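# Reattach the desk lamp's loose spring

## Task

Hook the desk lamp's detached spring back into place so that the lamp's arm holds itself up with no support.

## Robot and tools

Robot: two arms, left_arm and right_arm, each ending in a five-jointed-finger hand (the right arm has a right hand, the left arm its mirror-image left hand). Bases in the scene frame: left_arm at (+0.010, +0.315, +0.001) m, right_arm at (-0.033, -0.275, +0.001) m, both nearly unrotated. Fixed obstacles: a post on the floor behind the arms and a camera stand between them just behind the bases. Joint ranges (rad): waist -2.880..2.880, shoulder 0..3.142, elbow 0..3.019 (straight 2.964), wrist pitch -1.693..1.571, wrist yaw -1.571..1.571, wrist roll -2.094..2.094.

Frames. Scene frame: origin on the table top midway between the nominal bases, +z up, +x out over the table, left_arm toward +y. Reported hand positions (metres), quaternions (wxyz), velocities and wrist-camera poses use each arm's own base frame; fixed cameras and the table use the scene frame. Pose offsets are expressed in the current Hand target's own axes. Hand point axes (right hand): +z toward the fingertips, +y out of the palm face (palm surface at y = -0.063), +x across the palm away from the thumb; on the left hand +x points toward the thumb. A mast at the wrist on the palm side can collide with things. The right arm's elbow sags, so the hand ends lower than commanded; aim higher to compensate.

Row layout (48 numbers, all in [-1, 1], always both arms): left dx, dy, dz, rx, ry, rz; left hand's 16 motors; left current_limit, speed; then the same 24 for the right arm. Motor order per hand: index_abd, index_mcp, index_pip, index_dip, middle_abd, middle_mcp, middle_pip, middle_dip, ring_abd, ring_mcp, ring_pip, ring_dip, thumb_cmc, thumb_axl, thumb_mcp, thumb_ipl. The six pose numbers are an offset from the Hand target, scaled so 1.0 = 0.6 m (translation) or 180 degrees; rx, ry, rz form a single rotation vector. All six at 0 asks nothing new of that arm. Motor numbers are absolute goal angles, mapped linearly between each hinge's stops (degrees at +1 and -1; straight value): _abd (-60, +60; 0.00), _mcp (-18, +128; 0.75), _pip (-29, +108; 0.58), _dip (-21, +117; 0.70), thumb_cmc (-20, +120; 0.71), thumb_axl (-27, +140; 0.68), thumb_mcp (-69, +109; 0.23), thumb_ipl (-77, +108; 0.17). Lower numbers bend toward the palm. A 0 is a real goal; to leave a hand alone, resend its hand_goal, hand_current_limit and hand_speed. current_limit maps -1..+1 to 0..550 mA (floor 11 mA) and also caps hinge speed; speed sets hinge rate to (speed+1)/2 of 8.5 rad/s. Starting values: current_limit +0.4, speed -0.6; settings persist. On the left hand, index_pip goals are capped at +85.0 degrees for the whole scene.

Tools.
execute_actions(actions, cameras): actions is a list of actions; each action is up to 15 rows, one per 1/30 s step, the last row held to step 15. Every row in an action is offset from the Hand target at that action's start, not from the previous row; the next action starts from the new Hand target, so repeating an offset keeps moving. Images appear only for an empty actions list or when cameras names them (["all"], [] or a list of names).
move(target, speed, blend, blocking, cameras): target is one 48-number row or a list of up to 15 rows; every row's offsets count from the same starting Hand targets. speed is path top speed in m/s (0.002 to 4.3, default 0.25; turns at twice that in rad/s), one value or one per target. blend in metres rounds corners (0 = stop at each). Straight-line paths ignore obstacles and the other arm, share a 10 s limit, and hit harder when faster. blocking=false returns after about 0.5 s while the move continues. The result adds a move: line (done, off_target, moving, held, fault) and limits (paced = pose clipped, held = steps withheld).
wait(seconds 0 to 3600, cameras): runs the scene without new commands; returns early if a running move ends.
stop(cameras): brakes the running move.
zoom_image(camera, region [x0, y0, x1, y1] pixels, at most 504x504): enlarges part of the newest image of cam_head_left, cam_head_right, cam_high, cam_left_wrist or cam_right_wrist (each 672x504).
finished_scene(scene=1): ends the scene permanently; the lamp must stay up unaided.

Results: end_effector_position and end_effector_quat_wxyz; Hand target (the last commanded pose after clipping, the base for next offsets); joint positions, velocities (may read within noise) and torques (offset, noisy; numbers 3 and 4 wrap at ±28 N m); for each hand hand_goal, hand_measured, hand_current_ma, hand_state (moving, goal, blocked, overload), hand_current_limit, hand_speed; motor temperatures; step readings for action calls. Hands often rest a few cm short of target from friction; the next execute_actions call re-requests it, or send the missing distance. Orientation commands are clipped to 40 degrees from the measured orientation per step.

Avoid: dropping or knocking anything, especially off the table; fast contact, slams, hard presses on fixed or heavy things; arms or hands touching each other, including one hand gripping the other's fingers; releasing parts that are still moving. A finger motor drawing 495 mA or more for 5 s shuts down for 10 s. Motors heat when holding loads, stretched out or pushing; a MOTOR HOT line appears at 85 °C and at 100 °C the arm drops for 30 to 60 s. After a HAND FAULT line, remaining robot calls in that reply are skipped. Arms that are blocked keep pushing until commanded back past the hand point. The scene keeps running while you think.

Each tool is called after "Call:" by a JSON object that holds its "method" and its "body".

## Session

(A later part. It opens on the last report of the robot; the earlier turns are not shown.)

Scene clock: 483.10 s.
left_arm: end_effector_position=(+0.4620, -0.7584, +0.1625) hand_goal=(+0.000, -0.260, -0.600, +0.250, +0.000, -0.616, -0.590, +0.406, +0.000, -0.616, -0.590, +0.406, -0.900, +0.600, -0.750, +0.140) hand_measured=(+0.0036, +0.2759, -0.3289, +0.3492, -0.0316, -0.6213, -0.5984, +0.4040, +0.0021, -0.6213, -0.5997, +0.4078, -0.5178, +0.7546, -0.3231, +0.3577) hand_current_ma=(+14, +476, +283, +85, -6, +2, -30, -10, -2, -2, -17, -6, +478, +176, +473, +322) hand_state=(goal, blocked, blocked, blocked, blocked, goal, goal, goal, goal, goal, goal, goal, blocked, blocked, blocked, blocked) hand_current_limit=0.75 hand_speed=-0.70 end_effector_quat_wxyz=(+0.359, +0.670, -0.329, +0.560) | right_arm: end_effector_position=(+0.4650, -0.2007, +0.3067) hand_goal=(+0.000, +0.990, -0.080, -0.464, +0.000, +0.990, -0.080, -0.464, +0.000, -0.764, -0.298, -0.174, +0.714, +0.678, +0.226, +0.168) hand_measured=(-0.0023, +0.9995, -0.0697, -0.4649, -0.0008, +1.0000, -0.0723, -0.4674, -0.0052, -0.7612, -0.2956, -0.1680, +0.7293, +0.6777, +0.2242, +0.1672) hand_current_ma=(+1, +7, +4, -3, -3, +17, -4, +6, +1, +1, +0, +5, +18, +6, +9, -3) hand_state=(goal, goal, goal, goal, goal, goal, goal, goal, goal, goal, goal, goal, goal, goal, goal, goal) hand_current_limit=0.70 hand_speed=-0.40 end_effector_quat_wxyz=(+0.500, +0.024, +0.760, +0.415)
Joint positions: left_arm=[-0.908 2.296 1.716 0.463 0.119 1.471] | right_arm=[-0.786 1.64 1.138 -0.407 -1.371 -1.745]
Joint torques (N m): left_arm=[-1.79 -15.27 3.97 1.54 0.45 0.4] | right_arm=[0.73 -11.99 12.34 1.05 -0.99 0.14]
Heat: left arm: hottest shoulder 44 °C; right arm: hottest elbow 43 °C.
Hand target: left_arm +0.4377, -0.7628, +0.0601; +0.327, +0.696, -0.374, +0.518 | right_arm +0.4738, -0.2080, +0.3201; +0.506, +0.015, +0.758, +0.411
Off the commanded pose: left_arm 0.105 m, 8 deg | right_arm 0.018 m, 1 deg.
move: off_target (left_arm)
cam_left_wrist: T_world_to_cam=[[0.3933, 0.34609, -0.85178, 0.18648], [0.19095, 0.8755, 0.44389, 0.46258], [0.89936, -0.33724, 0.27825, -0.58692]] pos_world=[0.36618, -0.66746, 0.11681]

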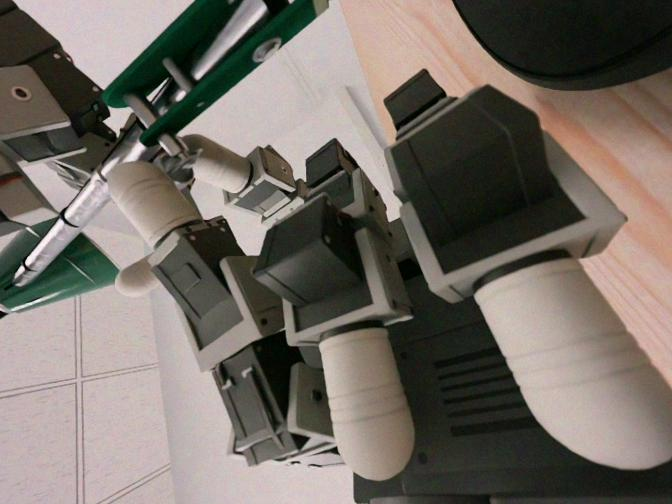

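Call:
{"method": "move", "body": {"target": [0, 0.0081, 0.0022, 0,0,0, 0,-0.26,-0.60,0.25, 0,-0.616,-0.59,0.406, 0,-0.616,-0.59,0.406, -0.90,0.60,-0.75,0.14, 0.75,-0.7, 0,0,0,0,0,0, 0,0.99,-0.08,-0.464, 0,0.99,-0.08,-0.464, 0,-0.764,-0.298,-0.174, 0.714,0.678,0.226,0.168, 0.7,-0.4], "speed": 0.02, "cameras": ["cam_left_wrist"]}}

Call:
{"method": "zoom_image", "body": {"camera": "cam_left_wrist", "region": [150, 135, 215, 190]}}

Scene clock: 485.27 s.
left_arm: end_effector_position=(+0.4599, -0.7601, +0.1624) hand_goal=(+0.000, -0.260, -0.600, +0.250, +0.000, -0.616, -0.590, +0.406, +0.000, -0.616, -0.590, +0.406, -0.900, +0.600, -0.750, +0.140) hand_measured=(+0.0021, +0.2759, -0.3289, +0.3492, -0.0316, -0.6201, -0.5984, +0.4040, +0.0036, -0.6213, -0.5997, +0.4078, -0.5178, +0.7557, -0.3241, +0.3577) hand_current_ma=(+6, +471, +289, +84, -13, +2, -15, -15, -8, +4, -18, -7, +457, +172, +478, +308) hand_state=(goal, blocked, blocked, blocked, blocked, goal, goal, goal, goal, goal, goal, goal, blocked, blocked, blocked, blocked) hand_current_limit=0.75 hand_speed=-0.70 end_effector_quat_wxyz=(+0.360, +0.671, -0.329, +0.559) | right_arm: end_effector_position=(+0.4650, -0.2007, +0.3067) hand_goal=(+0.000, +0.990, -0.080, -0.464, +0.000, +0.990, -0.080, -0.464, +0.000, -0.764, -0.298, -0.174, +0.714, +0.678, +0.226, +0.168) hand_measured=(-0.0023, +0.9995, -0.0697, -0.4662, -0.0008, +0.9995, -0.0723, -0.4674, -0.0066, -0.7612, -0.2968, -0.1680, +0.7293, +0.6767, +0.2242, +0.1681) hand_current_ma=(+2, +15, +1, -1, +0, +9, +7, -2, -3, -15, +8, +3, +13, +6, +0, +4) hand_state=(goal, goal, goal, goal, goal, goal, goal, goal, goal, goal, goal, goal, goal, goal, goal, goal) hand_current_limit=0.70 hand_speed=-0.40 end_effector_quat_wxyz=(+0.500, +0.024, +0.760, +0.415)
Joint positions: left_arm=[-0.912 2.296 1.716 0.463 0.115 1.468] | right_arm=[-0.786 1.64 1.138 -0.407 -1.371 -1.745]
Joint torques (N m): left_arm=[-2.08 -15.09 4.11 1.47 0.35 0.36] | right_arm=[0.85 -11.99 12.31 1.02 -0.98 0.14]
Heat: left arm: hottest shoulder 44 °C; right arm: hottest elbow 43 °C.
Hand target: left_arm +0.4340, -0.7664, +0.0600; +0.327, +0.696, -0.374, +0.518 | right_arm +0.4738, -0.2080, +0.3201; +0.506, +0.015, +0.758, +0.411
Off the commanded pose: left_arm 0.106 m, 8 deg | right_arm 0.018 m, 1 deg.
move: off_target (left_arm)
cam_left_wrist: T_world_to_cam=[[0.39107, 0.34541, -0.85309, 0.18844], [0.19173, 0.876, 0.44257, 0.46469], [0.90017, -0.33664, 0.27635, -0.58519]] pos_world=[0.36398, -0.66916, 0.11682]

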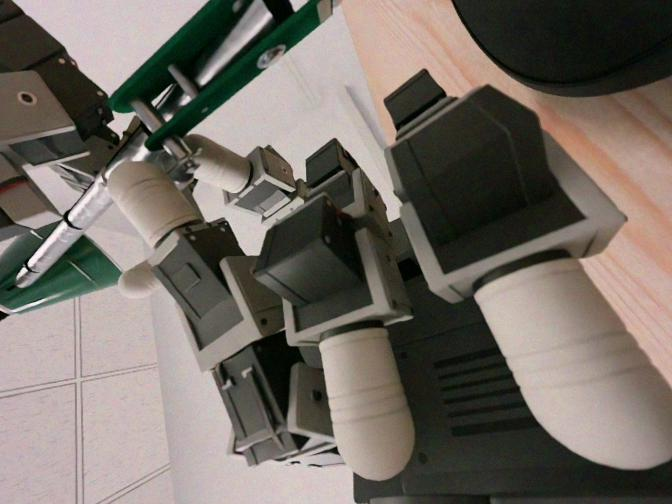

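Scaled by 7.754 from the camera's image (finer frame: 960x720).

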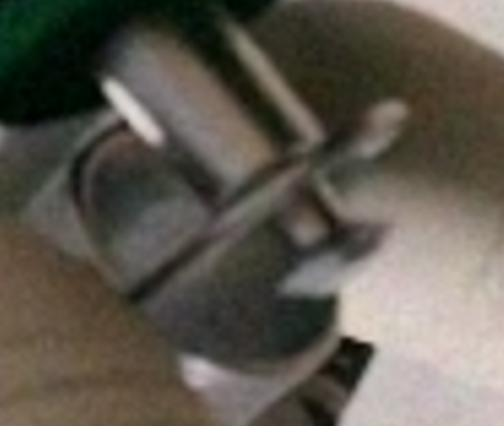

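Call:
{"method": "move", "body": {"target": [0.0413, 0.0015, -0.0056, 0,0.0054,0.0014, 0,-0.26,-0.60,0.25, 0,-0.616,-0.59,0.406, 0,-0.616,-0.59,0.406, -0.90,0.60,-0.75,0.14, 0.75,-0.7, 0,0,0,0,0,0, 0,0.99,-0.08,-0.464, 0,0.99,-0.08,-0.464, 0,-0.764,-0.298,-0.174, 0.714,0.678,0.226,0.168, 0.7,-0.4], "speed": 0.02, "cameras": ["cam_left_wrist"]}}

Call:
{"method": "zoom_image", "body": {"camera": "cam_left_wrist", "region": [150, 135, 215, 190]}}

Scene clock: 487.40 s.
left_arm: end_effector_position=(+0.4601, -0.7601, +0.1625) hand_goal=(+0.000, -0.260, -0.600, +0.250, +0.000, -0.616, -0.590, +0.406, +0.000, -0.616, -0.590, +0.406, -0.900, +0.600, -0.750, +0.140) hand_measured=(+0.0036, +0.2759, -0.3289, +0.3492, -0.0316, -0.6201, -0.5997, +0.4040, +0.0021, -0.6213, -0.5997, +0.4078, -0.5178, +0.7546, -0.3241, +0.3577) hand_current_ma=(+12, +471, +290, +85, +9, +2, -20, -5, +7, -3, +2, +0, +455, +178, +476, +313) hand_state=(goal, blocked, blocked, blocked, blocked, goal, goal, goal, goal, goal, goal, goal, blocked, blocked, blocked, blocked) hand_current_limit=0.75 hand_speed=-0.70 end_effector_quat_wxyz=(+0.360, +0.671, -0.328, +0.559) | right_arm: end_effector_position=(+0.4650, -0.2007, +0.3067) hand_goal=(+0.000, +0.990, -0.080, -0.464, +0.000, +0.990, -0.080, -0.464, +0.000, -0.764, -0.298, -0.174, +0.714, +0.678, +0.226, +0.168) hand_measured=(-0.0037, +1.0000, -0.0684, -0.4662, -0.0008, +0.9995, -0.0723, -0.4662, -0.0052, -0.7612, -0.2956, -0.1680, +0.7267, +0.6777, +0.2242, +0.1672) hand_current_ma=(+9, +15, +19, +3, -11, +23, -8, +13, -2, -6, +8, +0, +19, +4, +4, -11) hand_state=(goal, goal, goal, goal, goal, goal, goal, goal, goal, goal, goal, goal, goal, goal, goal, goal) hand_current_limit=0.70 hand_speed=-0.40 end_effector_quat_wxyz=(+0.500, +0.024, +0.760, +0.415)
Joint positions: left_arm=[-0.912 2.296 1.716 0.463 0.114 1.467] | right_arm=[-0.786 1.64 1.138 -0.407 -1.371 -1.745]
Joint torques (N m): left_arm=[-2.02 -17.14 5.22 0.61 0.38 0.44] | right_arm=[0.91 -11.99 12.34 1.01 -1 0.15]
Heat: left arm: hottest shoulder 43 °C; right arm: hottest elbow 44 °C.
Hand target: left_arm +0.4362, -0.7686, +0.0850; +0.329, +0.691, -0.373, +0.524 | right_arm +0.4738, -0.2080, +0.3201; +0.506, +0.015, +0.758, +0.411
Off the commanded pose: left_arm 0.082 m, 8 deg | right_arm 0.018 m, 1 deg.
move: off_target (left_arm)
cam_left_wrist: T_world_to_cam=[[0.3899, 0.34529, -0.85367, 0.18903], [0.19134, 0.87643, 0.44189, 0.46519], [0.90076, -0.33563, 0.27565, -0.58483]] pos_world=[0.36408, -0.66926, 0.11702]

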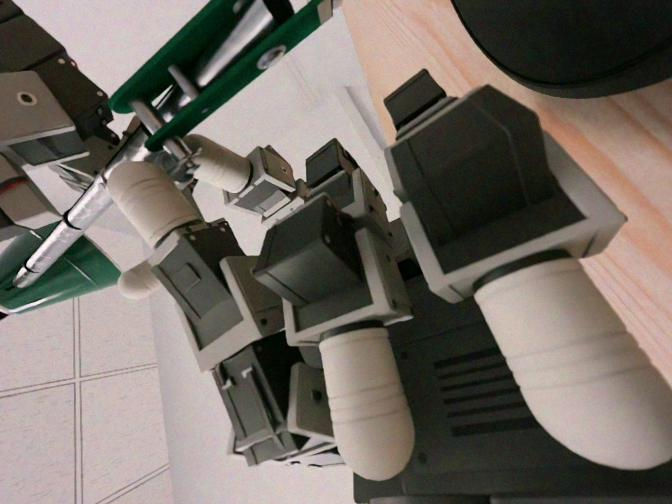

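Scaled by 7.754 from the camera's image (finer frame: 960x720).

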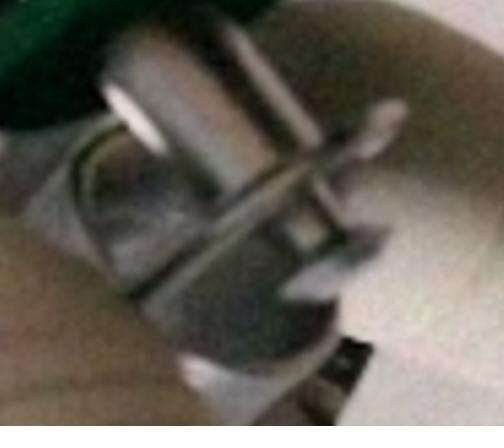

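Call:
{"method": "move", "body": {"target": [0.0495, 0.0018, -0.0068, 0,0.0107,0.0029, 0,-0.26,-0.60,0.25, 0,-0.616,-0.59,0.406, 0,-0.616,-0.59,0.406, -0.90,0.60,-0.75,0.14, 0.75,-0.7, 0,0,0,0,0,0, 0,0.99,-0.08,-0.464, 0,0.99,-0.08,-0.464, 0,-0.764,-0.298,-0.174, 0.714,0.678,0.226,0.168, 0.7,-0.4], "speed": 0.02, "cameras": ["cam_left_wrist"]}}

Call:
{"method": "zoom_image", "body": {"camera": "cam_left_wrist", "region": [150, 135, 215, 190]}}

Scene clock: 489.43 s.
left_arm: end_effector_position=(+0.4603, -0.7599, +0.1650) hand_goal=(+0.000, -0.260, -0.600, +0.250, +0.000, -0.616, -0.590, +0.406, +0.000, -0.616, -0.590, +0.406, -0.900, +0.600, -0.750, +0.140) hand_measured=(+0.0065, +0.2759, -0.3289, +0.3492, -0.0316, -0.6213, -0.5997, +0.4040, +0.0021, -0.6213, -0.5997, +0.4078, -0.5178, +0.7546, -0.3241, +0.3577) hand_current_ma=(+2, +471, +283, +90, -1, +11, -21, -3, -7, -15, -6, +1, +459, +168, +465, +315) hand_state=(goal, blocked, blocked, blocked, blocked, goal, goal, goal, goal, goal, goal, goal, blocked, blocked, blocked, blocked) hand_current_limit=0.75 hand_speed=-0.70 end_effector_quat_wxyz=(+0.358, +0.673, -0.328, +0.558) | right_arm: end_effector_position=(+0.4650, -0.2007, +0.3067) hand_goal=(+0.000, +0.990, -0.080, -0.464, +0.000, +0.990, -0.080, -0.464, +0.000, -0.764, -0.298, -0.174, +0.714, +0.678, +0.226, +0.168) hand_measured=(-0.0037, +0.9995, -0.0697, -0.4649, -0.0023, +0.9995, -0.0723, -0.4674, -0.0052, -0.7600, -0.2956, -0.1668, +0.7293, +0.6777, +0.2242, +0.1672) hand_current_ma=(+1, +7, +11, -2, +0, +36, +1, +8, -1, -3, +8, -2, +10, +15, -5, -14) hand_state=(goal, goal, goal, goal, goal, goal, goal, goal, goal, goal, goal, goal, goal, goal, goal, goal) hand_current_limit=0.70 hand_speed=-0.40 end_effector_quat_wxyz=(+0.500, +0.024, +0.760, +0.415)
Joint positions: left_arm=[-0.912 2.29 1.716 0.452 0.112 1.467] | right_arm=[-0.786 1.64 1.138 -0.407 -1.371 -1.745]
Joint torques (N m): left_arm=[-2.02 -18.2 6.46 0.65 0.37 0.49] | right_arm=[0.85 -11.99 12.34 1.02 -0.99 0.14]
Heat: left arm: hottest shoulder 43 °C; right arm: hottest elbow 44 °C.
Hand target: left_arm +0.4384, -0.7707, +0.1147; +0.333, +0.681, -0.371, +0.537 | right_arm +0.4738, -0.2080, +0.3201; +0.506, +0.015, +0.758, +0.411
Off the commanded pose: left_arm 0.056 m, 6 deg | right_arm 0.018 m, 1 deg.
move: off_target (left_arm)
cam_left_wrist: T_world_to_cam=[[0.38684, 0.34953, -0.85334, 0.19566], [0.19092, 0.87497, 0.44494, 0.46243], [0.90217, -0.33504, 0.27174, -0.5852]] pos_world=[0.36397, -0.66906, 0.12023]

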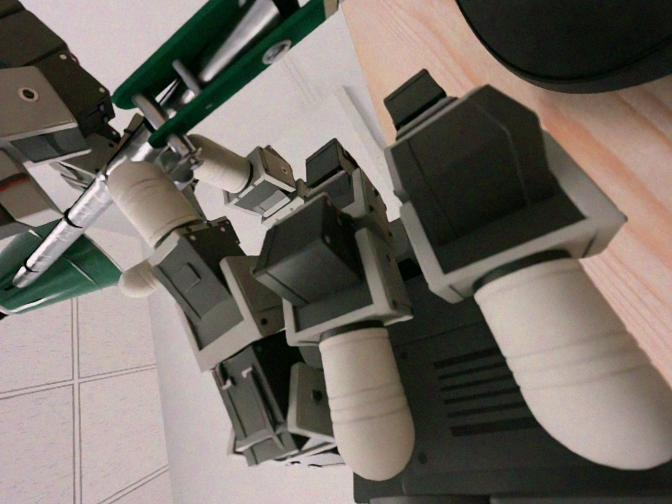

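Scaled by 7.754 from the camera's image (finer frame: 960x720).

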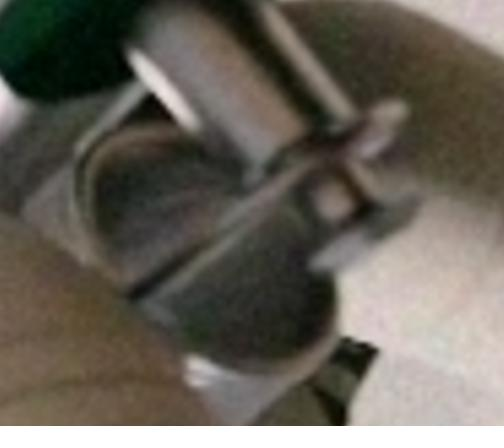

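Call:
{"method": "move", "body": {"target": [0.0330, 0.0012, -0.0045, 0,0.0107,0.0029, 0,-0.26,-0.60,0.25, 0,-0.616,-0.59,0.406, 0,-0.616,-0.59,0.406, -0.90,0.60,-0.75,0.14, 0.75,-0.7, 0,0,0,0,0,0, 0,0.99,-0.08,-0.464, 0,0.99,-0.08,-0.464, 0,-0.764,-0.298,-0.174, 0.714,0.678,0.226,0.168, 0.7,-0.4], "speed": 0.02, "cameras": ["cam_left_wrist"]}}

Call:
{"method": "zoom_image", "body": {"camera": "cam_left_wrist", "region": [150, 135, 215, 190]}}

Scene clock: 491.07 s.
left_arm: end_effector_position=(+0.4606, -0.7598, +0.1668) hand_goal=(+0.000, -0.260, -0.600, +0.250, +0.000, -0.616, -0.590, +0.406, +0.000, -0.616, -0.590, +0.406, -0.900, +0.600, -0.750, +0.140) hand_measured=(+0.0007, +0.2759, -0.3289, +0.3492, -0.0316, -0.6213, -0.5984, +0.4040, +0.0036, -0.6213, -0.5997, +0.4078, -0.5190, +0.7546, -0.3241, +0.3577) hand_current_ma=(+22, +481, +293, +94, -8, +7, -11, +1, -7, -6, -20, +2, +469, +175, +466, +319) hand_state=(goal, blocked, blocked, blocked, blocked, goal, goal, goal, goal, goal, goal, goal, blocked, blocked, blocked, blocked) hand_current_limit=0.75 hand_speed=-0.70 end_effector_quat_wxyz=(+0.357, +0.672, -0.328, +0.559) | right_arm: end_effector_position=(+0.4650, -0.2007, +0.3067) hand_goal=(+0.000, +0.990, -0.080, -0.464, +0.000, +0.990, -0.080, -0.464, +0.000, -0.764, -0.298, -0.174, +0.714, +0.678, +0.226, +0.168) hand_measured=(-0.0037, +0.9995, -0.0710, -0.4649, -0.0008, +0.9995, -0.0723, -0.4662, -0.0052, -0.7612, -0.2956, -0.1680, +0.7280, +0.6777, +0.2242, +0.1681) hand_current_ma=(+17, +11, +2, +0, +10, +30, +1, +22, +6, -7, +10, +6, +15, +8, +9, -15) hand_state=(goal, goal, goal, goal, goal, goal, goal, goal, goal, goal, goal, goal, goal, goal, goal, goal) hand_current_limit=0.70 hand_speed=-0.40 end_effector_quat_wxyz=(+0.500, +0.024, +0.760, +0.415)
Joint positions: left_arm=[-0.912 2.288 1.716 0.452 0.11 1.469] | right_arm=[-0.786 1.64 1.138 -0.407 -1.371 -1.745]
Joint torques (N m): left_arm=[-2.08 -19.31 7.1 1.14 0.35 0.52] | right_arm=[0.85 -11.99 12.36 1.02 -0.99 0.14]
Heat: left arm: hottest shoulder 43 °C; right arm: hottest elbow 44 °C.
Hand target: left_arm +0.4395, -0.7717, +0.1346; +0.337, +0.670, -0.368, +0.550 | right_arm +0.4738, -0.2080, +0.3201; +0.506, +0.015, +0.758, +0.411
Off the commanded pose: left_arm 0.040 m, 5 deg | right_arm 0.018 m, 1 deg.
move: off_target (left_arm)
cam_left_wrist: T_world_to_cam=[[0.38938, 0.3497, -0.85211, 0.19581], [0.188, 0.87548, 0.44519, 0.46321], [0.90169, -0.33354, 0.27515, -0.58512]] pos_world=[0.36427, -0.66917, 0.12162]

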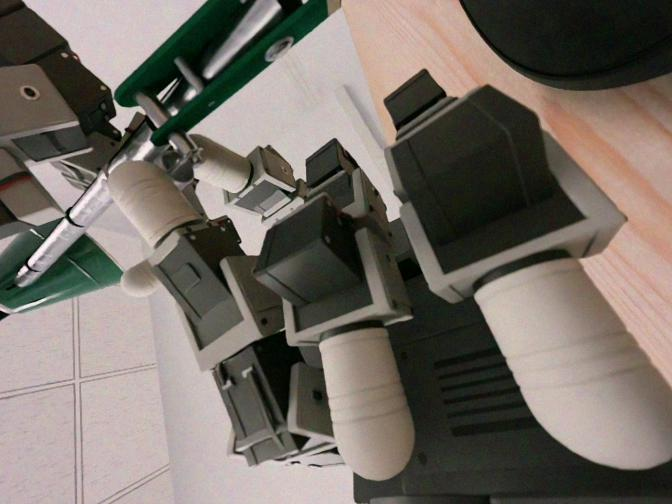

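Scaled by 7.754 from the camera's image (finer frame: 960x720).

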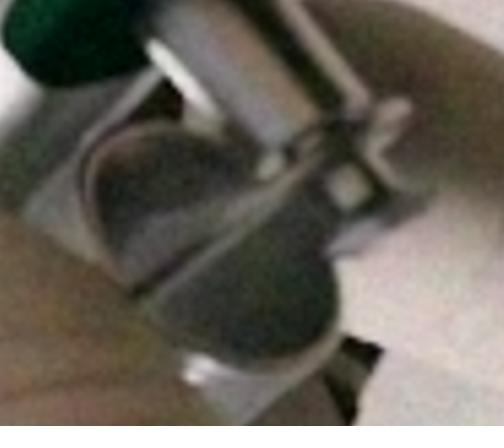

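Call:
{"method": "move", "body": {"target": [0.0330, 0.0012, -0.0045, 0,0.0107,0.0029, 0,-0.26,-0.60,0.25, 0,-0.616,-0.59,0.406, 0,-0.616,-0.59,0.406, -0.90,0.60,-0.75,0.14, 0.75,-0.7, 0,0,0,0,0,0, 0,0.99,-0.08,-0.464, 0,0.99,-0.08,-0.464, 0,-0.764,-0.298,-0.174, 0.714,0.678,0.226,0.168, 0.7,-0.4], "speed": 0.02, "cameras": ["cam_left_wrist"]}}

Call:
{"method": "zoom_image", "body": {"camera": "cam_left_wrist", "region": [150, 135, 215, 190]}}

Scene clock: 492.90 s.
left_arm: end_effector_position=(+0.4606, -0.7598, +0.1683) hand_goal=(+0.000, -0.260, -0.600, +0.250, +0.000, -0.616, -0.590, +0.406, +0.000, -0.616, -0.590, +0.406, -0.900, +0.600, -0.750, +0.140) hand_measured=(-0.0037, +0.2771, -0.3289, +0.3492, -0.0316, -0.6213, -0.5984, +0.4040, +0.0021, -0.6225, -0.5997, +0.4078, -0.5215, +0.7546, -0.3231, +0.3577) hand_current_ma=(+12, +466, +280, +87, +0, -7, -10, -15, -4, -11, -9, -6, +468, +172, +468, +320) hand_state=(goal, blocked, blocked, blocked, blocked, goal, goal, goal, goal, goal, goal, goal, blocked, blocked, blocked, blocked) hand_current_limit=0.75 hand_speed=-0.70 end_effector_quat_wxyz=(+0.352, +0.669, -0.332, +0.564) | right_arm: end_effector_position=(+0.4650, -0.2007, +0.3067) hand_goal=(+0.000, +0.990, -0.080, -0.464, +0.000, +0.990, -0.080, -0.464, +0.000, -0.764, -0.298, -0.174, +0.714, +0.678, +0.226, +0.168) hand_measured=(-0.0023, +0.9995, -0.0684, -0.4649, -0.0008, +0.9995, -0.0723, -0.4674, -0.0052, -0.7612, -0.2968, -0.1668, +0.7293, +0.6777, +0.2242, +0.1681) hand_current_ma=(+8, +24, +24, -1, -4, +35, +5, -2, +0, -10, +2, +7, +9, +8, -12, -10) hand_state=(goal, goal, goal, goal, goal, goal, goal, goal, goal, goal, goal, goal, goal, goal, goal, goal) hand_current_limit=0.70 hand_speed=-0.40 end_effector_quat_wxyz=(+0.500, +0.024, +0.760, +0.415)
Joint positions: left_arm=[-0.912 2.284 1.716 0.452 0.107 1.487] | right_arm=[-0.786 1.64 1.138 -0.407 -1.371 -1.745]
Joint torques (N m): left_arm=[-2.14 -20.25 7.56 1.61 0.38 0.34] | right_arm=[0.85 -11.99 12.37 1.01 -1 0.13]
Heat: left arm: hottest shoulder 43 °C; right arm: hottest elbow 44 °C.
Hand target: left_arm +0.4400, -0.7721, +0.1545; +0.340, +0.659, -0.365, +0.563 | right_arm +0.4738, -0.2080, +0.3201; +0.506, +0.015, +0.758, +0.411
Off the commanded pose: left_arm 0.028 m, 4 deg | right_arm 0.018 m, 1 deg.
move: off_target (left_arm)
cam_left_wrist: T_world_to_cam=[[0.40346, 0.35588, -0.84295, 0.19369], [0.17903, 0.87275, 0.45415, 0.46311], [0.89731, -0.33415, 0.28841, -0.58613]] pos_world=[0.36488, -0.66897, 0.12199]

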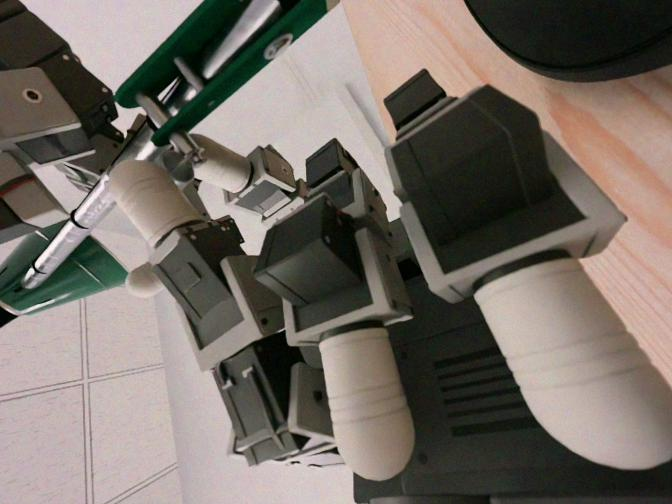

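Scaled by 7.754 from the camera's image (finer frame: 960x720).

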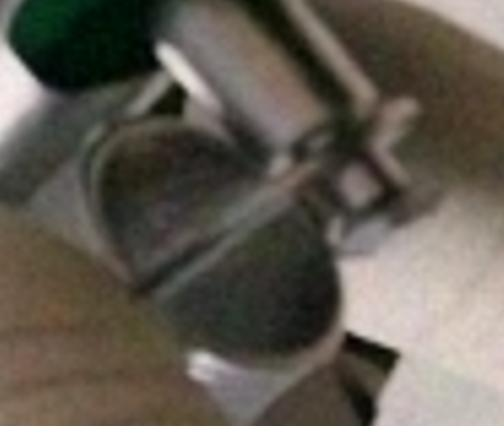

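Call:
{"method": "execute_actions", "body": {"actions": [], "cameras": ["cam_left_wrist", "cam_head_left", "cam_high"]}}

Call:
{"method": "zoom_image", "body": {"camera": "cam_left_wrist", "region": [150, 135, 215, 190]}}

Scene clock: 494.00 s.
left_arm: end_effector_position=(+0.4606, -0.7598, +0.1686) hand_goal=(+0.000, -0.260, -0.600, +0.250, +0.000, -0.616, -0.590, +0.406, +0.000, -0.616, -0.590, +0.406, -0.900, +0.600, -0.750, +0.140) hand_measured=(-0.0037, +0.2771, -0.3289, +0.3492, -0.0316, -0.6213, -0.5984, +0.4040, +0.0021, -0.6213, -0.5984, +0.4078, -0.5215, +0.7546, -0.3231, +0.3577) hand_current_ma=(+14, +473, +284, +83, -5, -3, -9, +0, -7, -11, -16, -5, +465, +186, +476, +324) hand_state=(goal, blocked, blocked, blocked, blocked, goal, goal, goal, goal, goal, goal, goal, blocked, blocked, blocked, blocked) hand_current_limit=0.75 hand_speed=-0.70 end_effector_quat_wxyz=(+0.352, +0.669, -0.333, +0.564) | right_arm: end_effector_position=(+0.4650, -0.2007, +0.3067) hand_goal=(+0.000, +0.990, -0.080, -0.464, +0.000, +0.990, -0.080, -0.464, +0.000, -0.764, -0.298, -0.174, +0.714, +0.678, +0.226, +0.168) hand_measured=(-0.0023, +0.9995, -0.0697, -0.4649, -0.0023, +1.0000, -0.0723, -0.4662, -0.0052, -0.7612, -0.2956, -0.1680, +0.7280, +0.6777, +0.2242, +0.1681) hand_current_ma=(+8, +16, +2, -8, -14, +30, +7, +8, +5, -6, +0, -2, +16, +12, -5, -13) hand_state=(goal, goal, goal, goal, goal, goal, goal, goal, goal, goal, goal, goal, goal, goal, goal, goal) hand_current_limit=0.70 hand_speed=-0.40 end_effector_quat_wxyz=(+0.500, +0.024, +0.760, +0.415)
Joint positions: left_arm=[-0.912 2.284 1.716 0.452 0.107 1.487] | right_arm=[-0.786 1.64 1.138 -0.407 -1.371 -1.745]
Joint velocities: within noise
Joint torques (N m): left_arm=[-2.08 -20.19 7.56 1.62 0.4 0.37] | right_arm=[0.97 -11.93 12.33 1.02 -0.99 0.15]
Motor temperatures (°C): left_arm=[31 43 40 30 30 31] | right_arm=[31 34 44 32 40 33]
Heat: left arm: hottest shoulder 43 °C; right arm: hottest elbow 44 °C.
Hand target: left_arm +0.4400, -0.7721, +0.1548; +0.340, +0.659, -0.365, +0.563 | right_arm +0.4738, -0.2080, +0.3201; +0.506, +0.015, +0.758, +0.411
Off the commanded pose: left_arm 0.028 m, 4 deg | right_arm 0.018 m, 1 deg.
camera_calibration:
cam_left_wrist: T_world_to_cam=[[0.404, 0.35576, -0.84274, 0.1936], [0.17879, 0.8728, 0.45415, 0.46308], [0.89712, -0.33415, 0.28901, -0.5863]] pos_world=[0.36498, -0.66897, 0.12229]
Images, in order (width x height): cam_head_left 672x504, cam_high 672x504, cam_left_wrist 672x504.

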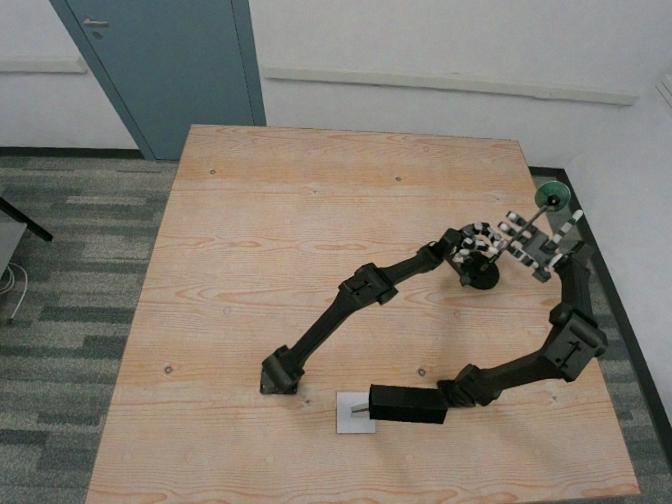

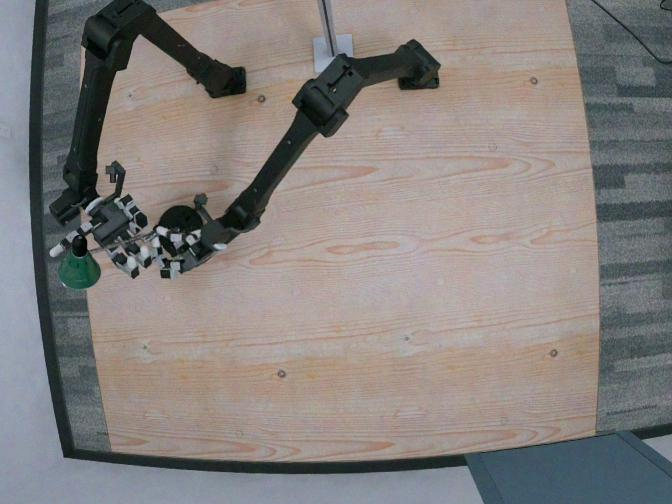

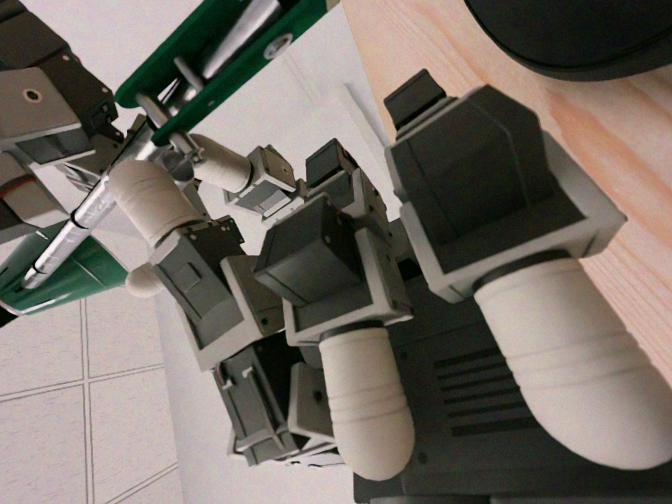

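Scaled by 7.754 from the camera's image (finer frame: 960x720).

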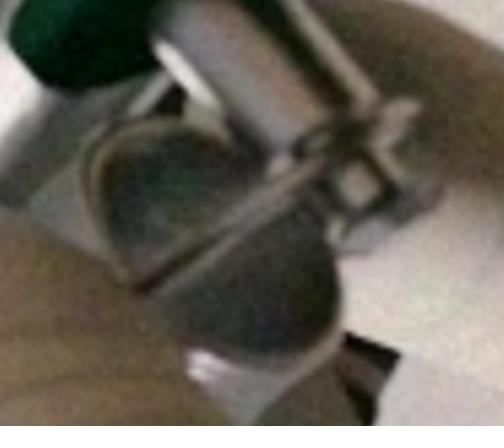

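Call:
{"method": "move", "body": {"target": [0.0330,0.0012,-0.0045,0,0,0,0,-0.26,-0.60,0.25,0,-0.616,-0.59,0.406,0,-0.616,-0.59,0.406,-0.90,0.60,-0.75,0.14,0.75,-0.7,0,0,0,0,0,0,0,0.99,-0.08,-0.464,0,0.99,-0.08,-0.464,0,-0.764,-0.298,-0.174,0.714,0.678,0.226,0.168,0.7,-0.4], "speed": 0.04, "cameras": ["cam_left_wrist"]}}

Call:
{"method": "zoom_image", "body": {"camera": "cam_left_wrist", "region": [150, 135, 215, 190]}}

Scene clock: 495.23 s.
left_arm: end_effector_position=(+0.4604, -0.7594, +0.1709) hand_goal=(+0.000, -0.260, -0.600, +0.250, +0.000, -0.616, -0.590, +0.406, +0.000, -0.616, -0.590, +0.406, -0.900, +0.600, -0.750, +0.140) hand_measured=(-0.0286, +0.2771, -0.3289, +0.3492, -0.0316, -0.6213, -0.5984, +0.4040, +0.0021, -0.6213, -0.5984, +0.4078, -0.5366, +0.7546, -0.3241, +0.3577) hand_current_ma=(+6, +479, +282, +78, -2, -5, -7, -11, -2, +2, -7, +1, +440, +186, +478, +310) hand_state=(blocked, blocked, blocked, blocked, blocked, goal, goal, goal, goal, goal, goal, goal, blocked, blocked, blocked, blocked) hand_current_limit=0.75 hand_speed=-0.70 end_effector_quat_wxyz=(+0.344, +0.673, -0.338, +0.561) | right_arm: end_effector_position=(+0.4650, -0.2007, +0.3067) hand_goal=(+0.000, +0.990, -0.080, -0.464, +0.000, +0.990, -0.080, -0.464, +0.000, -0.764, -0.298, -0.174, +0.714, +0.678, +0.226, +0.168) hand_measured=(-0.0023, +1.0000, -0.0697, -0.4662, -0.0023, +0.9995, -0.0723, -0.4674, -0.0066, -0.7612, -0.2956, -0.1668, +0.7280, +0.6777, +0.2242, +0.1681) hand_current_ma=(+13, +27, +9, +12, -6, +22, -12, +9, +5, +5, +9, +3, +11, +16, +6, -10) hand_state=(goal, goal, goal, goal, goal, goal, goal, goal, goal, goal, goal, goal, goal, goal, goal, goal) hand_current_limit=0.70 hand_speed=-0.40 end_effector_quat_wxyz=(+0.500, +0.024, +0.760, +0.415)
Joint positions: left_arm=[-0.912 2.271 1.716 0.421 0.104 1.5] | right_arm=[-0.786 1.64 1.138 -0.407 -1.371 -1.745]
Joint torques (N m): left_arm=[-2.02 -21.19 8.06 1.54 0.46 0.24] | right_arm=[0.85 -11.93 12.33 1.03 -0.99 0.14]
Heat: left arm: hottest shoulder 43 °C; right arm: hottest elbow 44 °C.
Hand target: left_arm +0.4401, -0.7721, +0.1746; +0.340, +0.659, -0.365, +0.563 | right_arm +0.4738, -0.2080, +0.3201; +0.506, +0.015, +0.758, +0.411
Off the commanded pose: left_arm 0.024 m, 4 deg | right_arm 0.018 m, 1 deg.
move: off_target (left_arm)
cam_left_wrist: T_world_to_cam=[[0.40356, 0.37416, -0.83495, 0.20838], [0.17792, 0.86305, 0.47275, 0.45162], [0.89749, -0.33934, 0.28172, -0.58945]] pos_world=[0.36457, -0.66776, 0.12655]

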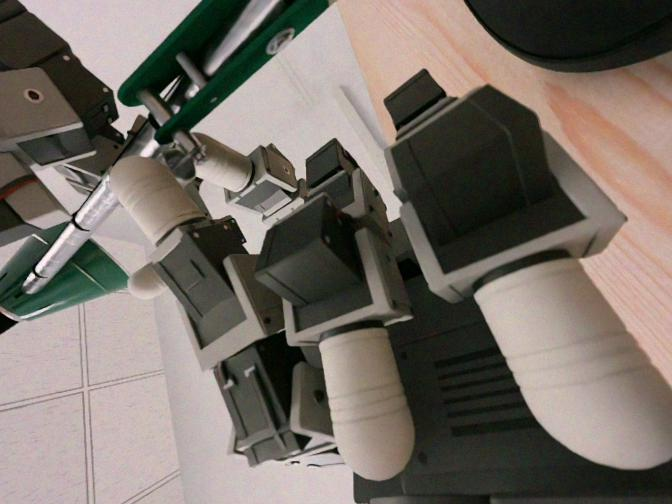

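Scaled by 7.754 from the camera's image (finer frame: 960x720).

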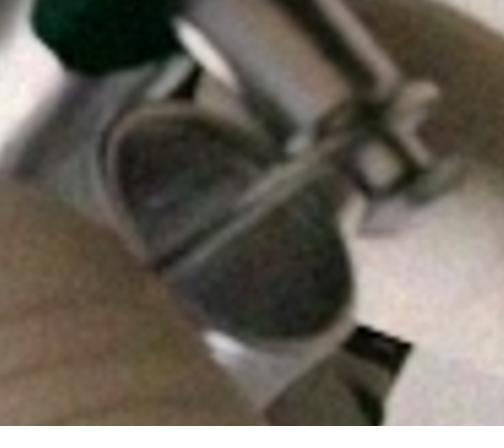

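Call:
{"method": "zoom_image", "body": {"camera": "cam_left_wrist", "region": [170, 135, 215, 170]}}

Call:
{"method": "zoom_image", "body": {"camera": "cam_left_wrist", "region": [110, 90, 240, 200]}}

Scaled by 11.200 from the camera's image (finer frame: 960x720).

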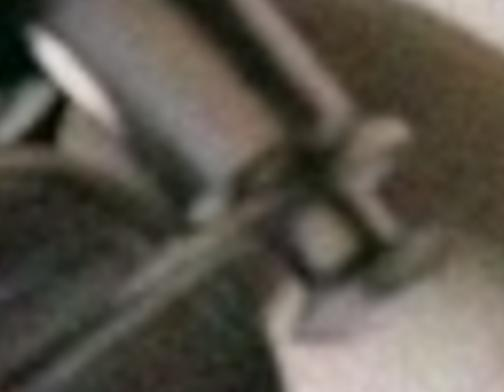

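Scaled by 3.877 from the camera's image (finer frame: 960x720).

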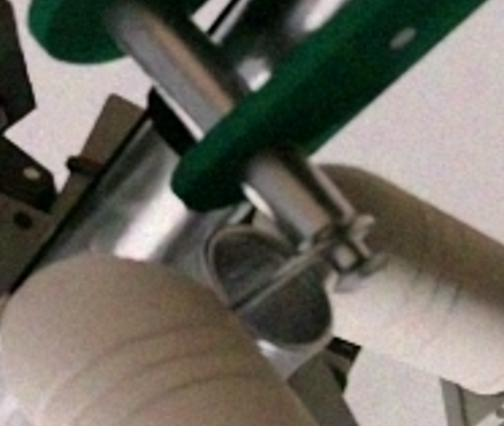

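Call:
{"method": "move", "body": {"target": [0.0330,0.0012,-0.0045,0,0,0,0,-0.26,-0.60,0.25,0,-0.616,-0.59,0.406,0,-0.616,-0.59,0.406,-0.90,0.60,-0.75,0.14,0.75,-0.7,0,0,0,0,0,0,0,0.99,-0.08,-0.464,0,0.99,-0.08,-0.464,0,-0.764,-0.298,-0.174,0.714,0.678,0.226,0.168,0.7,-0.4], "speed": 0.04, "cameras": ["cam_left_wrist"]}}

Call:
{"method": "zoom_image", "body": {"camera": "cam_left_wrist", "region": [150, 135, 215, 190]}}

Call:
{"method": "zoom_image", "body": {"camera": "cam_left_wrist", "region": [110, 90, 240, 200]}}

Scene clock: 497.50 s.
left_arm: end_effector_position=(+0.4600, -0.7587, +0.1732) hand_goal=(+0.000, -0.260, -0.600, +0.250, +0.000, -0.616, -0.590, +0.406, +0.000, -0.616, -0.590, +0.406, -0.900, +0.600, -0.750, +0.140) hand_measured=(-0.0491, +0.2783, -0.3289, +0.3492, -0.0316, -0.6213, -0.5984, +0.4040, +0.0036, -0.6213, -0.5984, +0.4078, -0.5504, +0.7536, -0.3241, +0.3577) hand_current_ma=(-19, +471, +283, +82, -18, +3, -19, -10, -2, +2, -2, -13, +411, +177, +473, +322) hand_state=(blocked, blocked, blocked, blocked, blocked, goal, goal, goal, goal, goal, goal, goal, blocked, blocked, blocked, blocked) hand_current_limit=0.75 hand_speed=-0.70 end_effector_quat_wxyz=(+0.336, +0.679, -0.344, +0.554) | right_arm: end_effector_position=(+0.4650, -0.2007, +0.3067) hand_goal=(+0.000, +0.990, -0.080, -0.464, +0.000, +0.990, -0.080, -0.464, +0.000, -0.764, -0.298, -0.174, +0.714, +0.678, +0.226, +0.168) hand_measured=(-0.0023, +0.9995, -0.0697, -0.4662, -0.0008, +1.0000, -0.0723, -0.4674, -0.0066, -0.7612, -0.2968, -0.1668, +0.7293, +0.6767, +0.2232, +0.1672) hand_current_ma=(+2, +9, +5, -12, -2, +20, -6, +11, +9, +3, -1, +1, +18, +6, +17, -5) hand_state=(goal, goal, goal, goal, goal, goal, goal, goal, goal, goal, goal, goal, goal, goal, goal, goal) hand_current_limit=0.70 hand_speed=-0.40 end_effector_quat_wxyz=(+0.500, +0.024, +0.760, +0.415)
Joint positions: left_arm=[-0.912 2.256 1.716 0.379 0.101 1.51] | right_arm=[-0.786 1.64 1.138 -0.407 -1.371 -1.745]
Joint torques (N m): left_arm=[-2.08 -22.3 8.69 1.46 0.56 0.12] | right_arm=[1.03 -12.16 12.36 1.01 -0.98 0.15]
Heat: left arm: hottest shoulder 44 °C; right arm: hottest elbow 44 °C.
Hand target: left_arm +0.4400, -0.7721, +0.1948; +0.340, +0.659, -0.365, +0.563 | right_arm +0.4738, -0.2080, +0.3201; +0.506, +0.015, +0.758, +0.411
Off the commanded pose: left_arm 0.032 m, 4 deg | right_arm 0.018 m, 1 deg.
move: off_target (left_arm)
cam_left_wrist: T_world_to_cam=[[0.39719, 0.39662, -0.82761, 0.2288], [0.18038, 0.85046, 0.49414, 0.43554], [0.89984, -0.34555, 0.26626, -0.59267]] pos_world=[0.36387, -0.66595, 0.13194]

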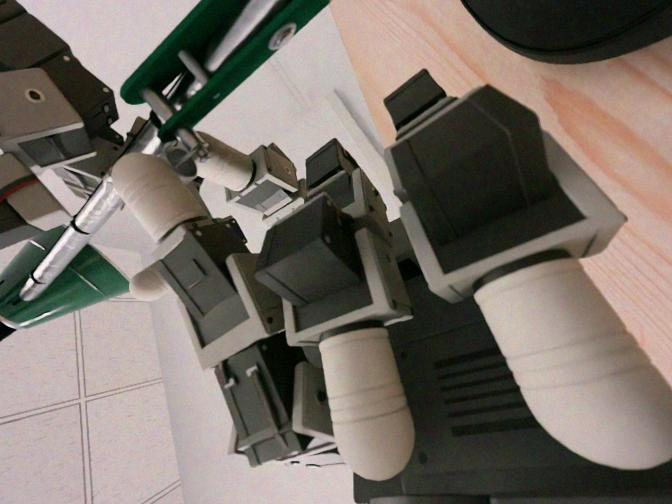

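Scaled by 7.754 from the camera's image (finer frame: 960x720).

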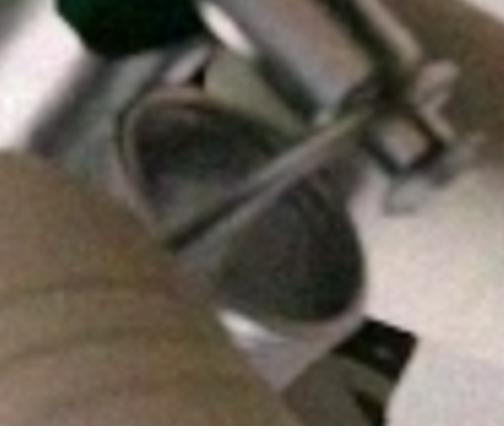

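Scaled by 3.877 from the camera's image (finer frame: 960x720).

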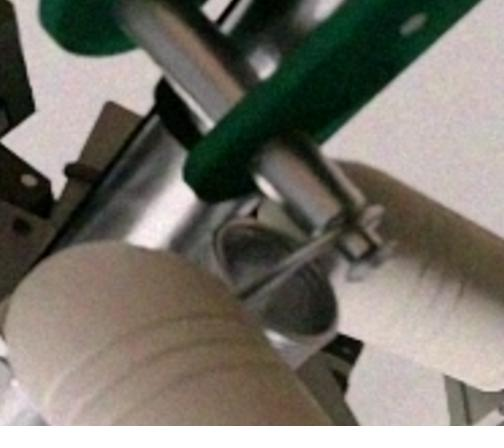

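Call:
{"method": "move", "body": {"target": [0,-0.0193,-0.0052,0,0,0,0,-0.26,-0.60,0.25,0,-0.616,-0.59,0.406,0,-0.616,-0.59,0.406,-0.90,0.60,-0.75,0.14,0.75,-0.7,0,0,0,0,0,0,0,0.99,-0.08,-0.464,0,0.99,-0.08,-0.464,0,-0.764,-0.298,-0.174,0.714,0.678,0.226,0.168,0.7,-0.4], "speed": 0.04, "cameras": ["cam_left_wrist","cam_high","cam_head_right","cam_head_left"]}}

Call:
{"method": "zoom_image", "body": {"camera": "cam_left_wrist", "region": [150, 135, 215, 190]}}

Call:
{"method": "zoom_image", "body": {"camera": "cam_high", "region": [142, 200, 202, 250]}}

Call:
{"method": "zoom_image", "body": {"camera": "cam_head_left", "region": [465, 225, 525, 275]}}

Scene clock: 499.93 s.
left_arm: end_effector_position=(+0.4598, -0.7576, +0.1738) hand_goal=(+0.000, -0.260, -0.600, +0.250, +0.000, -0.616, -0.590, +0.406, +0.000, -0.616, -0.590, +0.406, -0.900, +0.600, -0.750, +0.140) hand_measured=(-0.0491, +0.2807, -0.3289, +0.3492, -0.0316, -0.6201, -0.5997, +0.4040, +0.0036, -0.6213, -0.5997, +0.4078, -0.5554, +0.7536, -0.3241, +0.3539) hand_current_ma=(-20, +466, +280, +80, -3, +5, -22, -9, -6, -4, -9, -16, +405, +174, +473, +320) hand_state=(blocked, blocked, blocked, blocked, blocked, goal, goal, goal, goal, goal, goal, goal, blocked, blocked, blocked, blocked) hand_current_limit=0.75 hand_speed=-0.70 end_effector_quat_wxyz=(+0.338, +0.677, -0.348, +0.554) | right_arm: end_effector_position=(+0.4650, -0.2007, +0.3067) hand_goal=(+0.000, +0.990, -0.080, -0.464, +0.000, +0.990, -0.080, -0.464, +0.000, -0.764, -0.298, -0.174, +0.714, +0.678, +0.226, +0.168) hand_measured=(-0.0037, +1.0000, -0.0697, -0.4662, -0.0008, +1.0000, -0.0723, -0.4662, -0.0052, -0.7612, -0.2968, -0.1680, +0.7280, +0.6767, +0.2252, +0.1672) hand_current_ma=(+0, +13, +17, -8, -1, +25, +13, -5, +2, -9, +11, -9, +7, +0, +0, -12) hand_state=(goal, goal, goal, goal, goal, goal, goal, goal, goal, goal, goal, goal, goal, goal, goal, goal) hand_current_limit=0.70 hand_speed=-0.40 end_effector_quat_wxyz=(+0.500, +0.024, +0.760, +0.415)
Joint positions: left_arm=[-0.909 2.255 1.716 0.379 0.112 1.516] | right_arm=[-0.786 1.64 1.138 -0.407 -1.371 -1.745]
Joint torques (N m): left_arm=[-0.73 -22.48 8.35 1.72 0.79 0.07] | right_arm=[0.85 -11.99 12.36 0.99 -0.99 0.14]
Heat: left arm: hottest shoulder 44 °C; right arm: hottest elbow 44 °C.
Hand target: left_arm +0.4485, -0.7636, +0.1947; +0.340, +0.659, -0.365, +0.563 | right_arm +0.4738, -0.2080, +0.3201; +0.506, +0.015, +0.758, +0.411
Off the commanded pose: left_arm 0.025 m, 3 deg | right_arm 0.018 m, 1 deg.
move: off_target (left_arm)
cam_left_wrist: T_world_to_cam=[[0.40433, 0.39423, -0.82529, 0.22353], [0.18533, 0.8483, 0.49602, 0.43022], [0.89564, -0.35351, 0.26993, -0.59701]] pos_world=[0.36459, -0.66413, 0.13223]
Images, in order (width x height): cam_head_left 672x504, cam_head_right 672x504, cam_high 672x504, cam_left_wrist 672x504.

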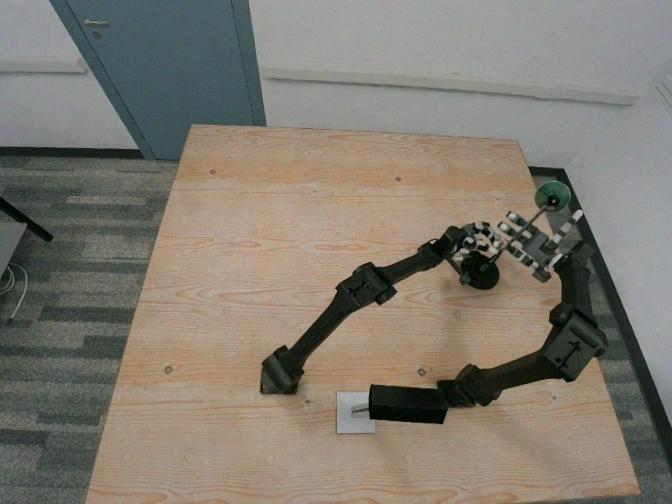

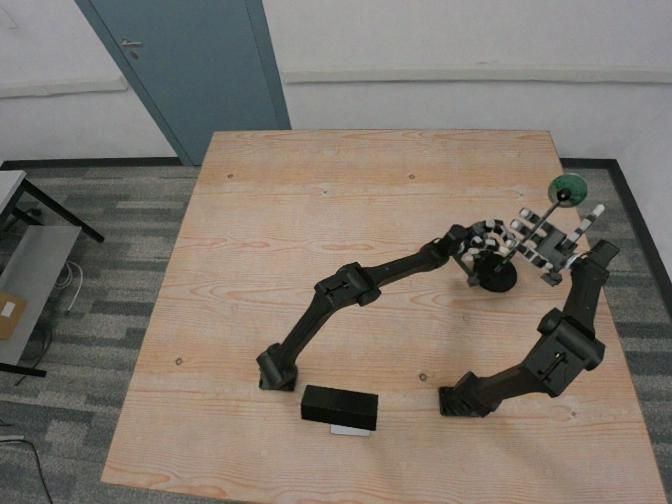

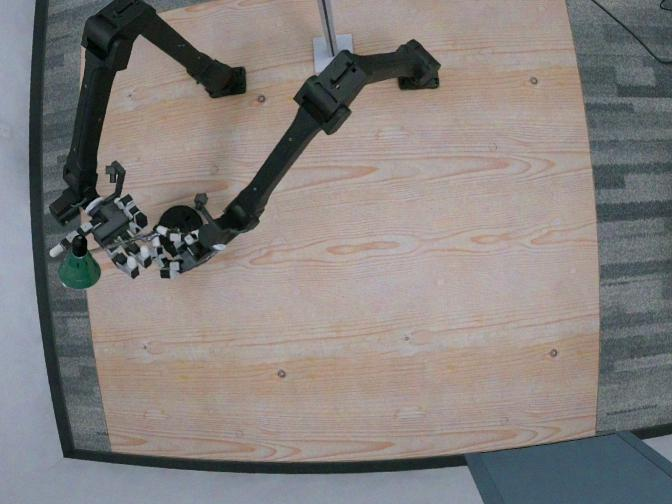

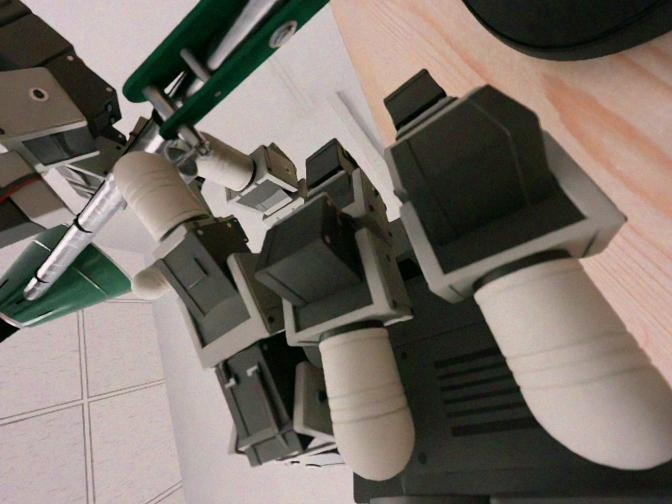

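Scaled by 7.754 from the camera's image (finer frame: 960x720).

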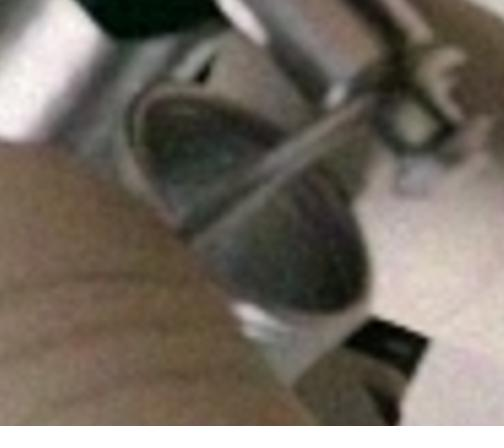

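Scaled by 8.400 from the camera's image (finer frame: 960x720).

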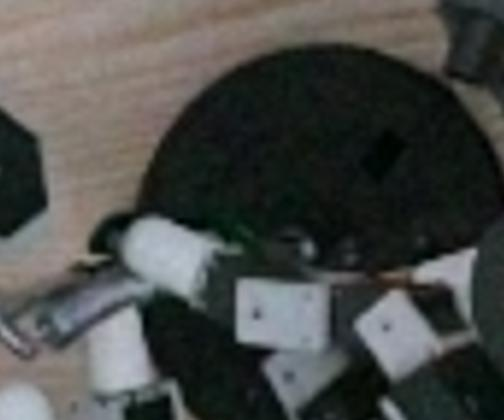

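Scaled by 8.400 from the camera's image (finer frame: 960x720).

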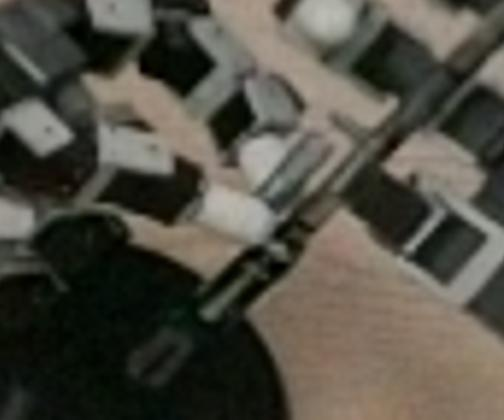

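Call:
{"method": "zoom_image", "body": {"camera": "cam_left_wrist", "region": [180, 130, 220, 160]}}

Call:
{"method": "zoom_image", "body": {"camera": "cam_left_wrist", "region": [110, 80, 240, 180]}}

Scaled by 12.600 from the camera's image (finer frame: 960x720).

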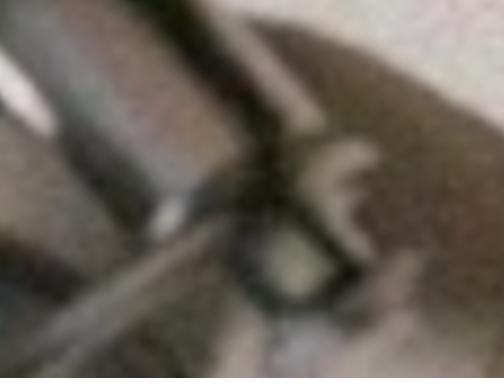

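Scaled by 3.877 from the camera's image (finer frame: 960x720).

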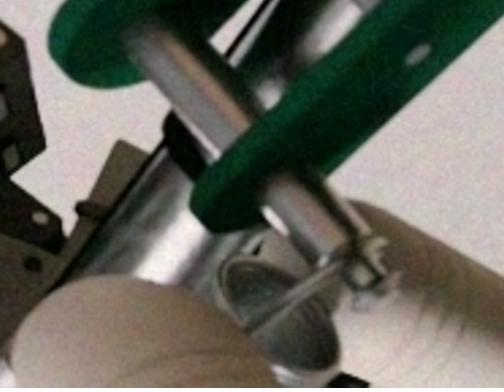

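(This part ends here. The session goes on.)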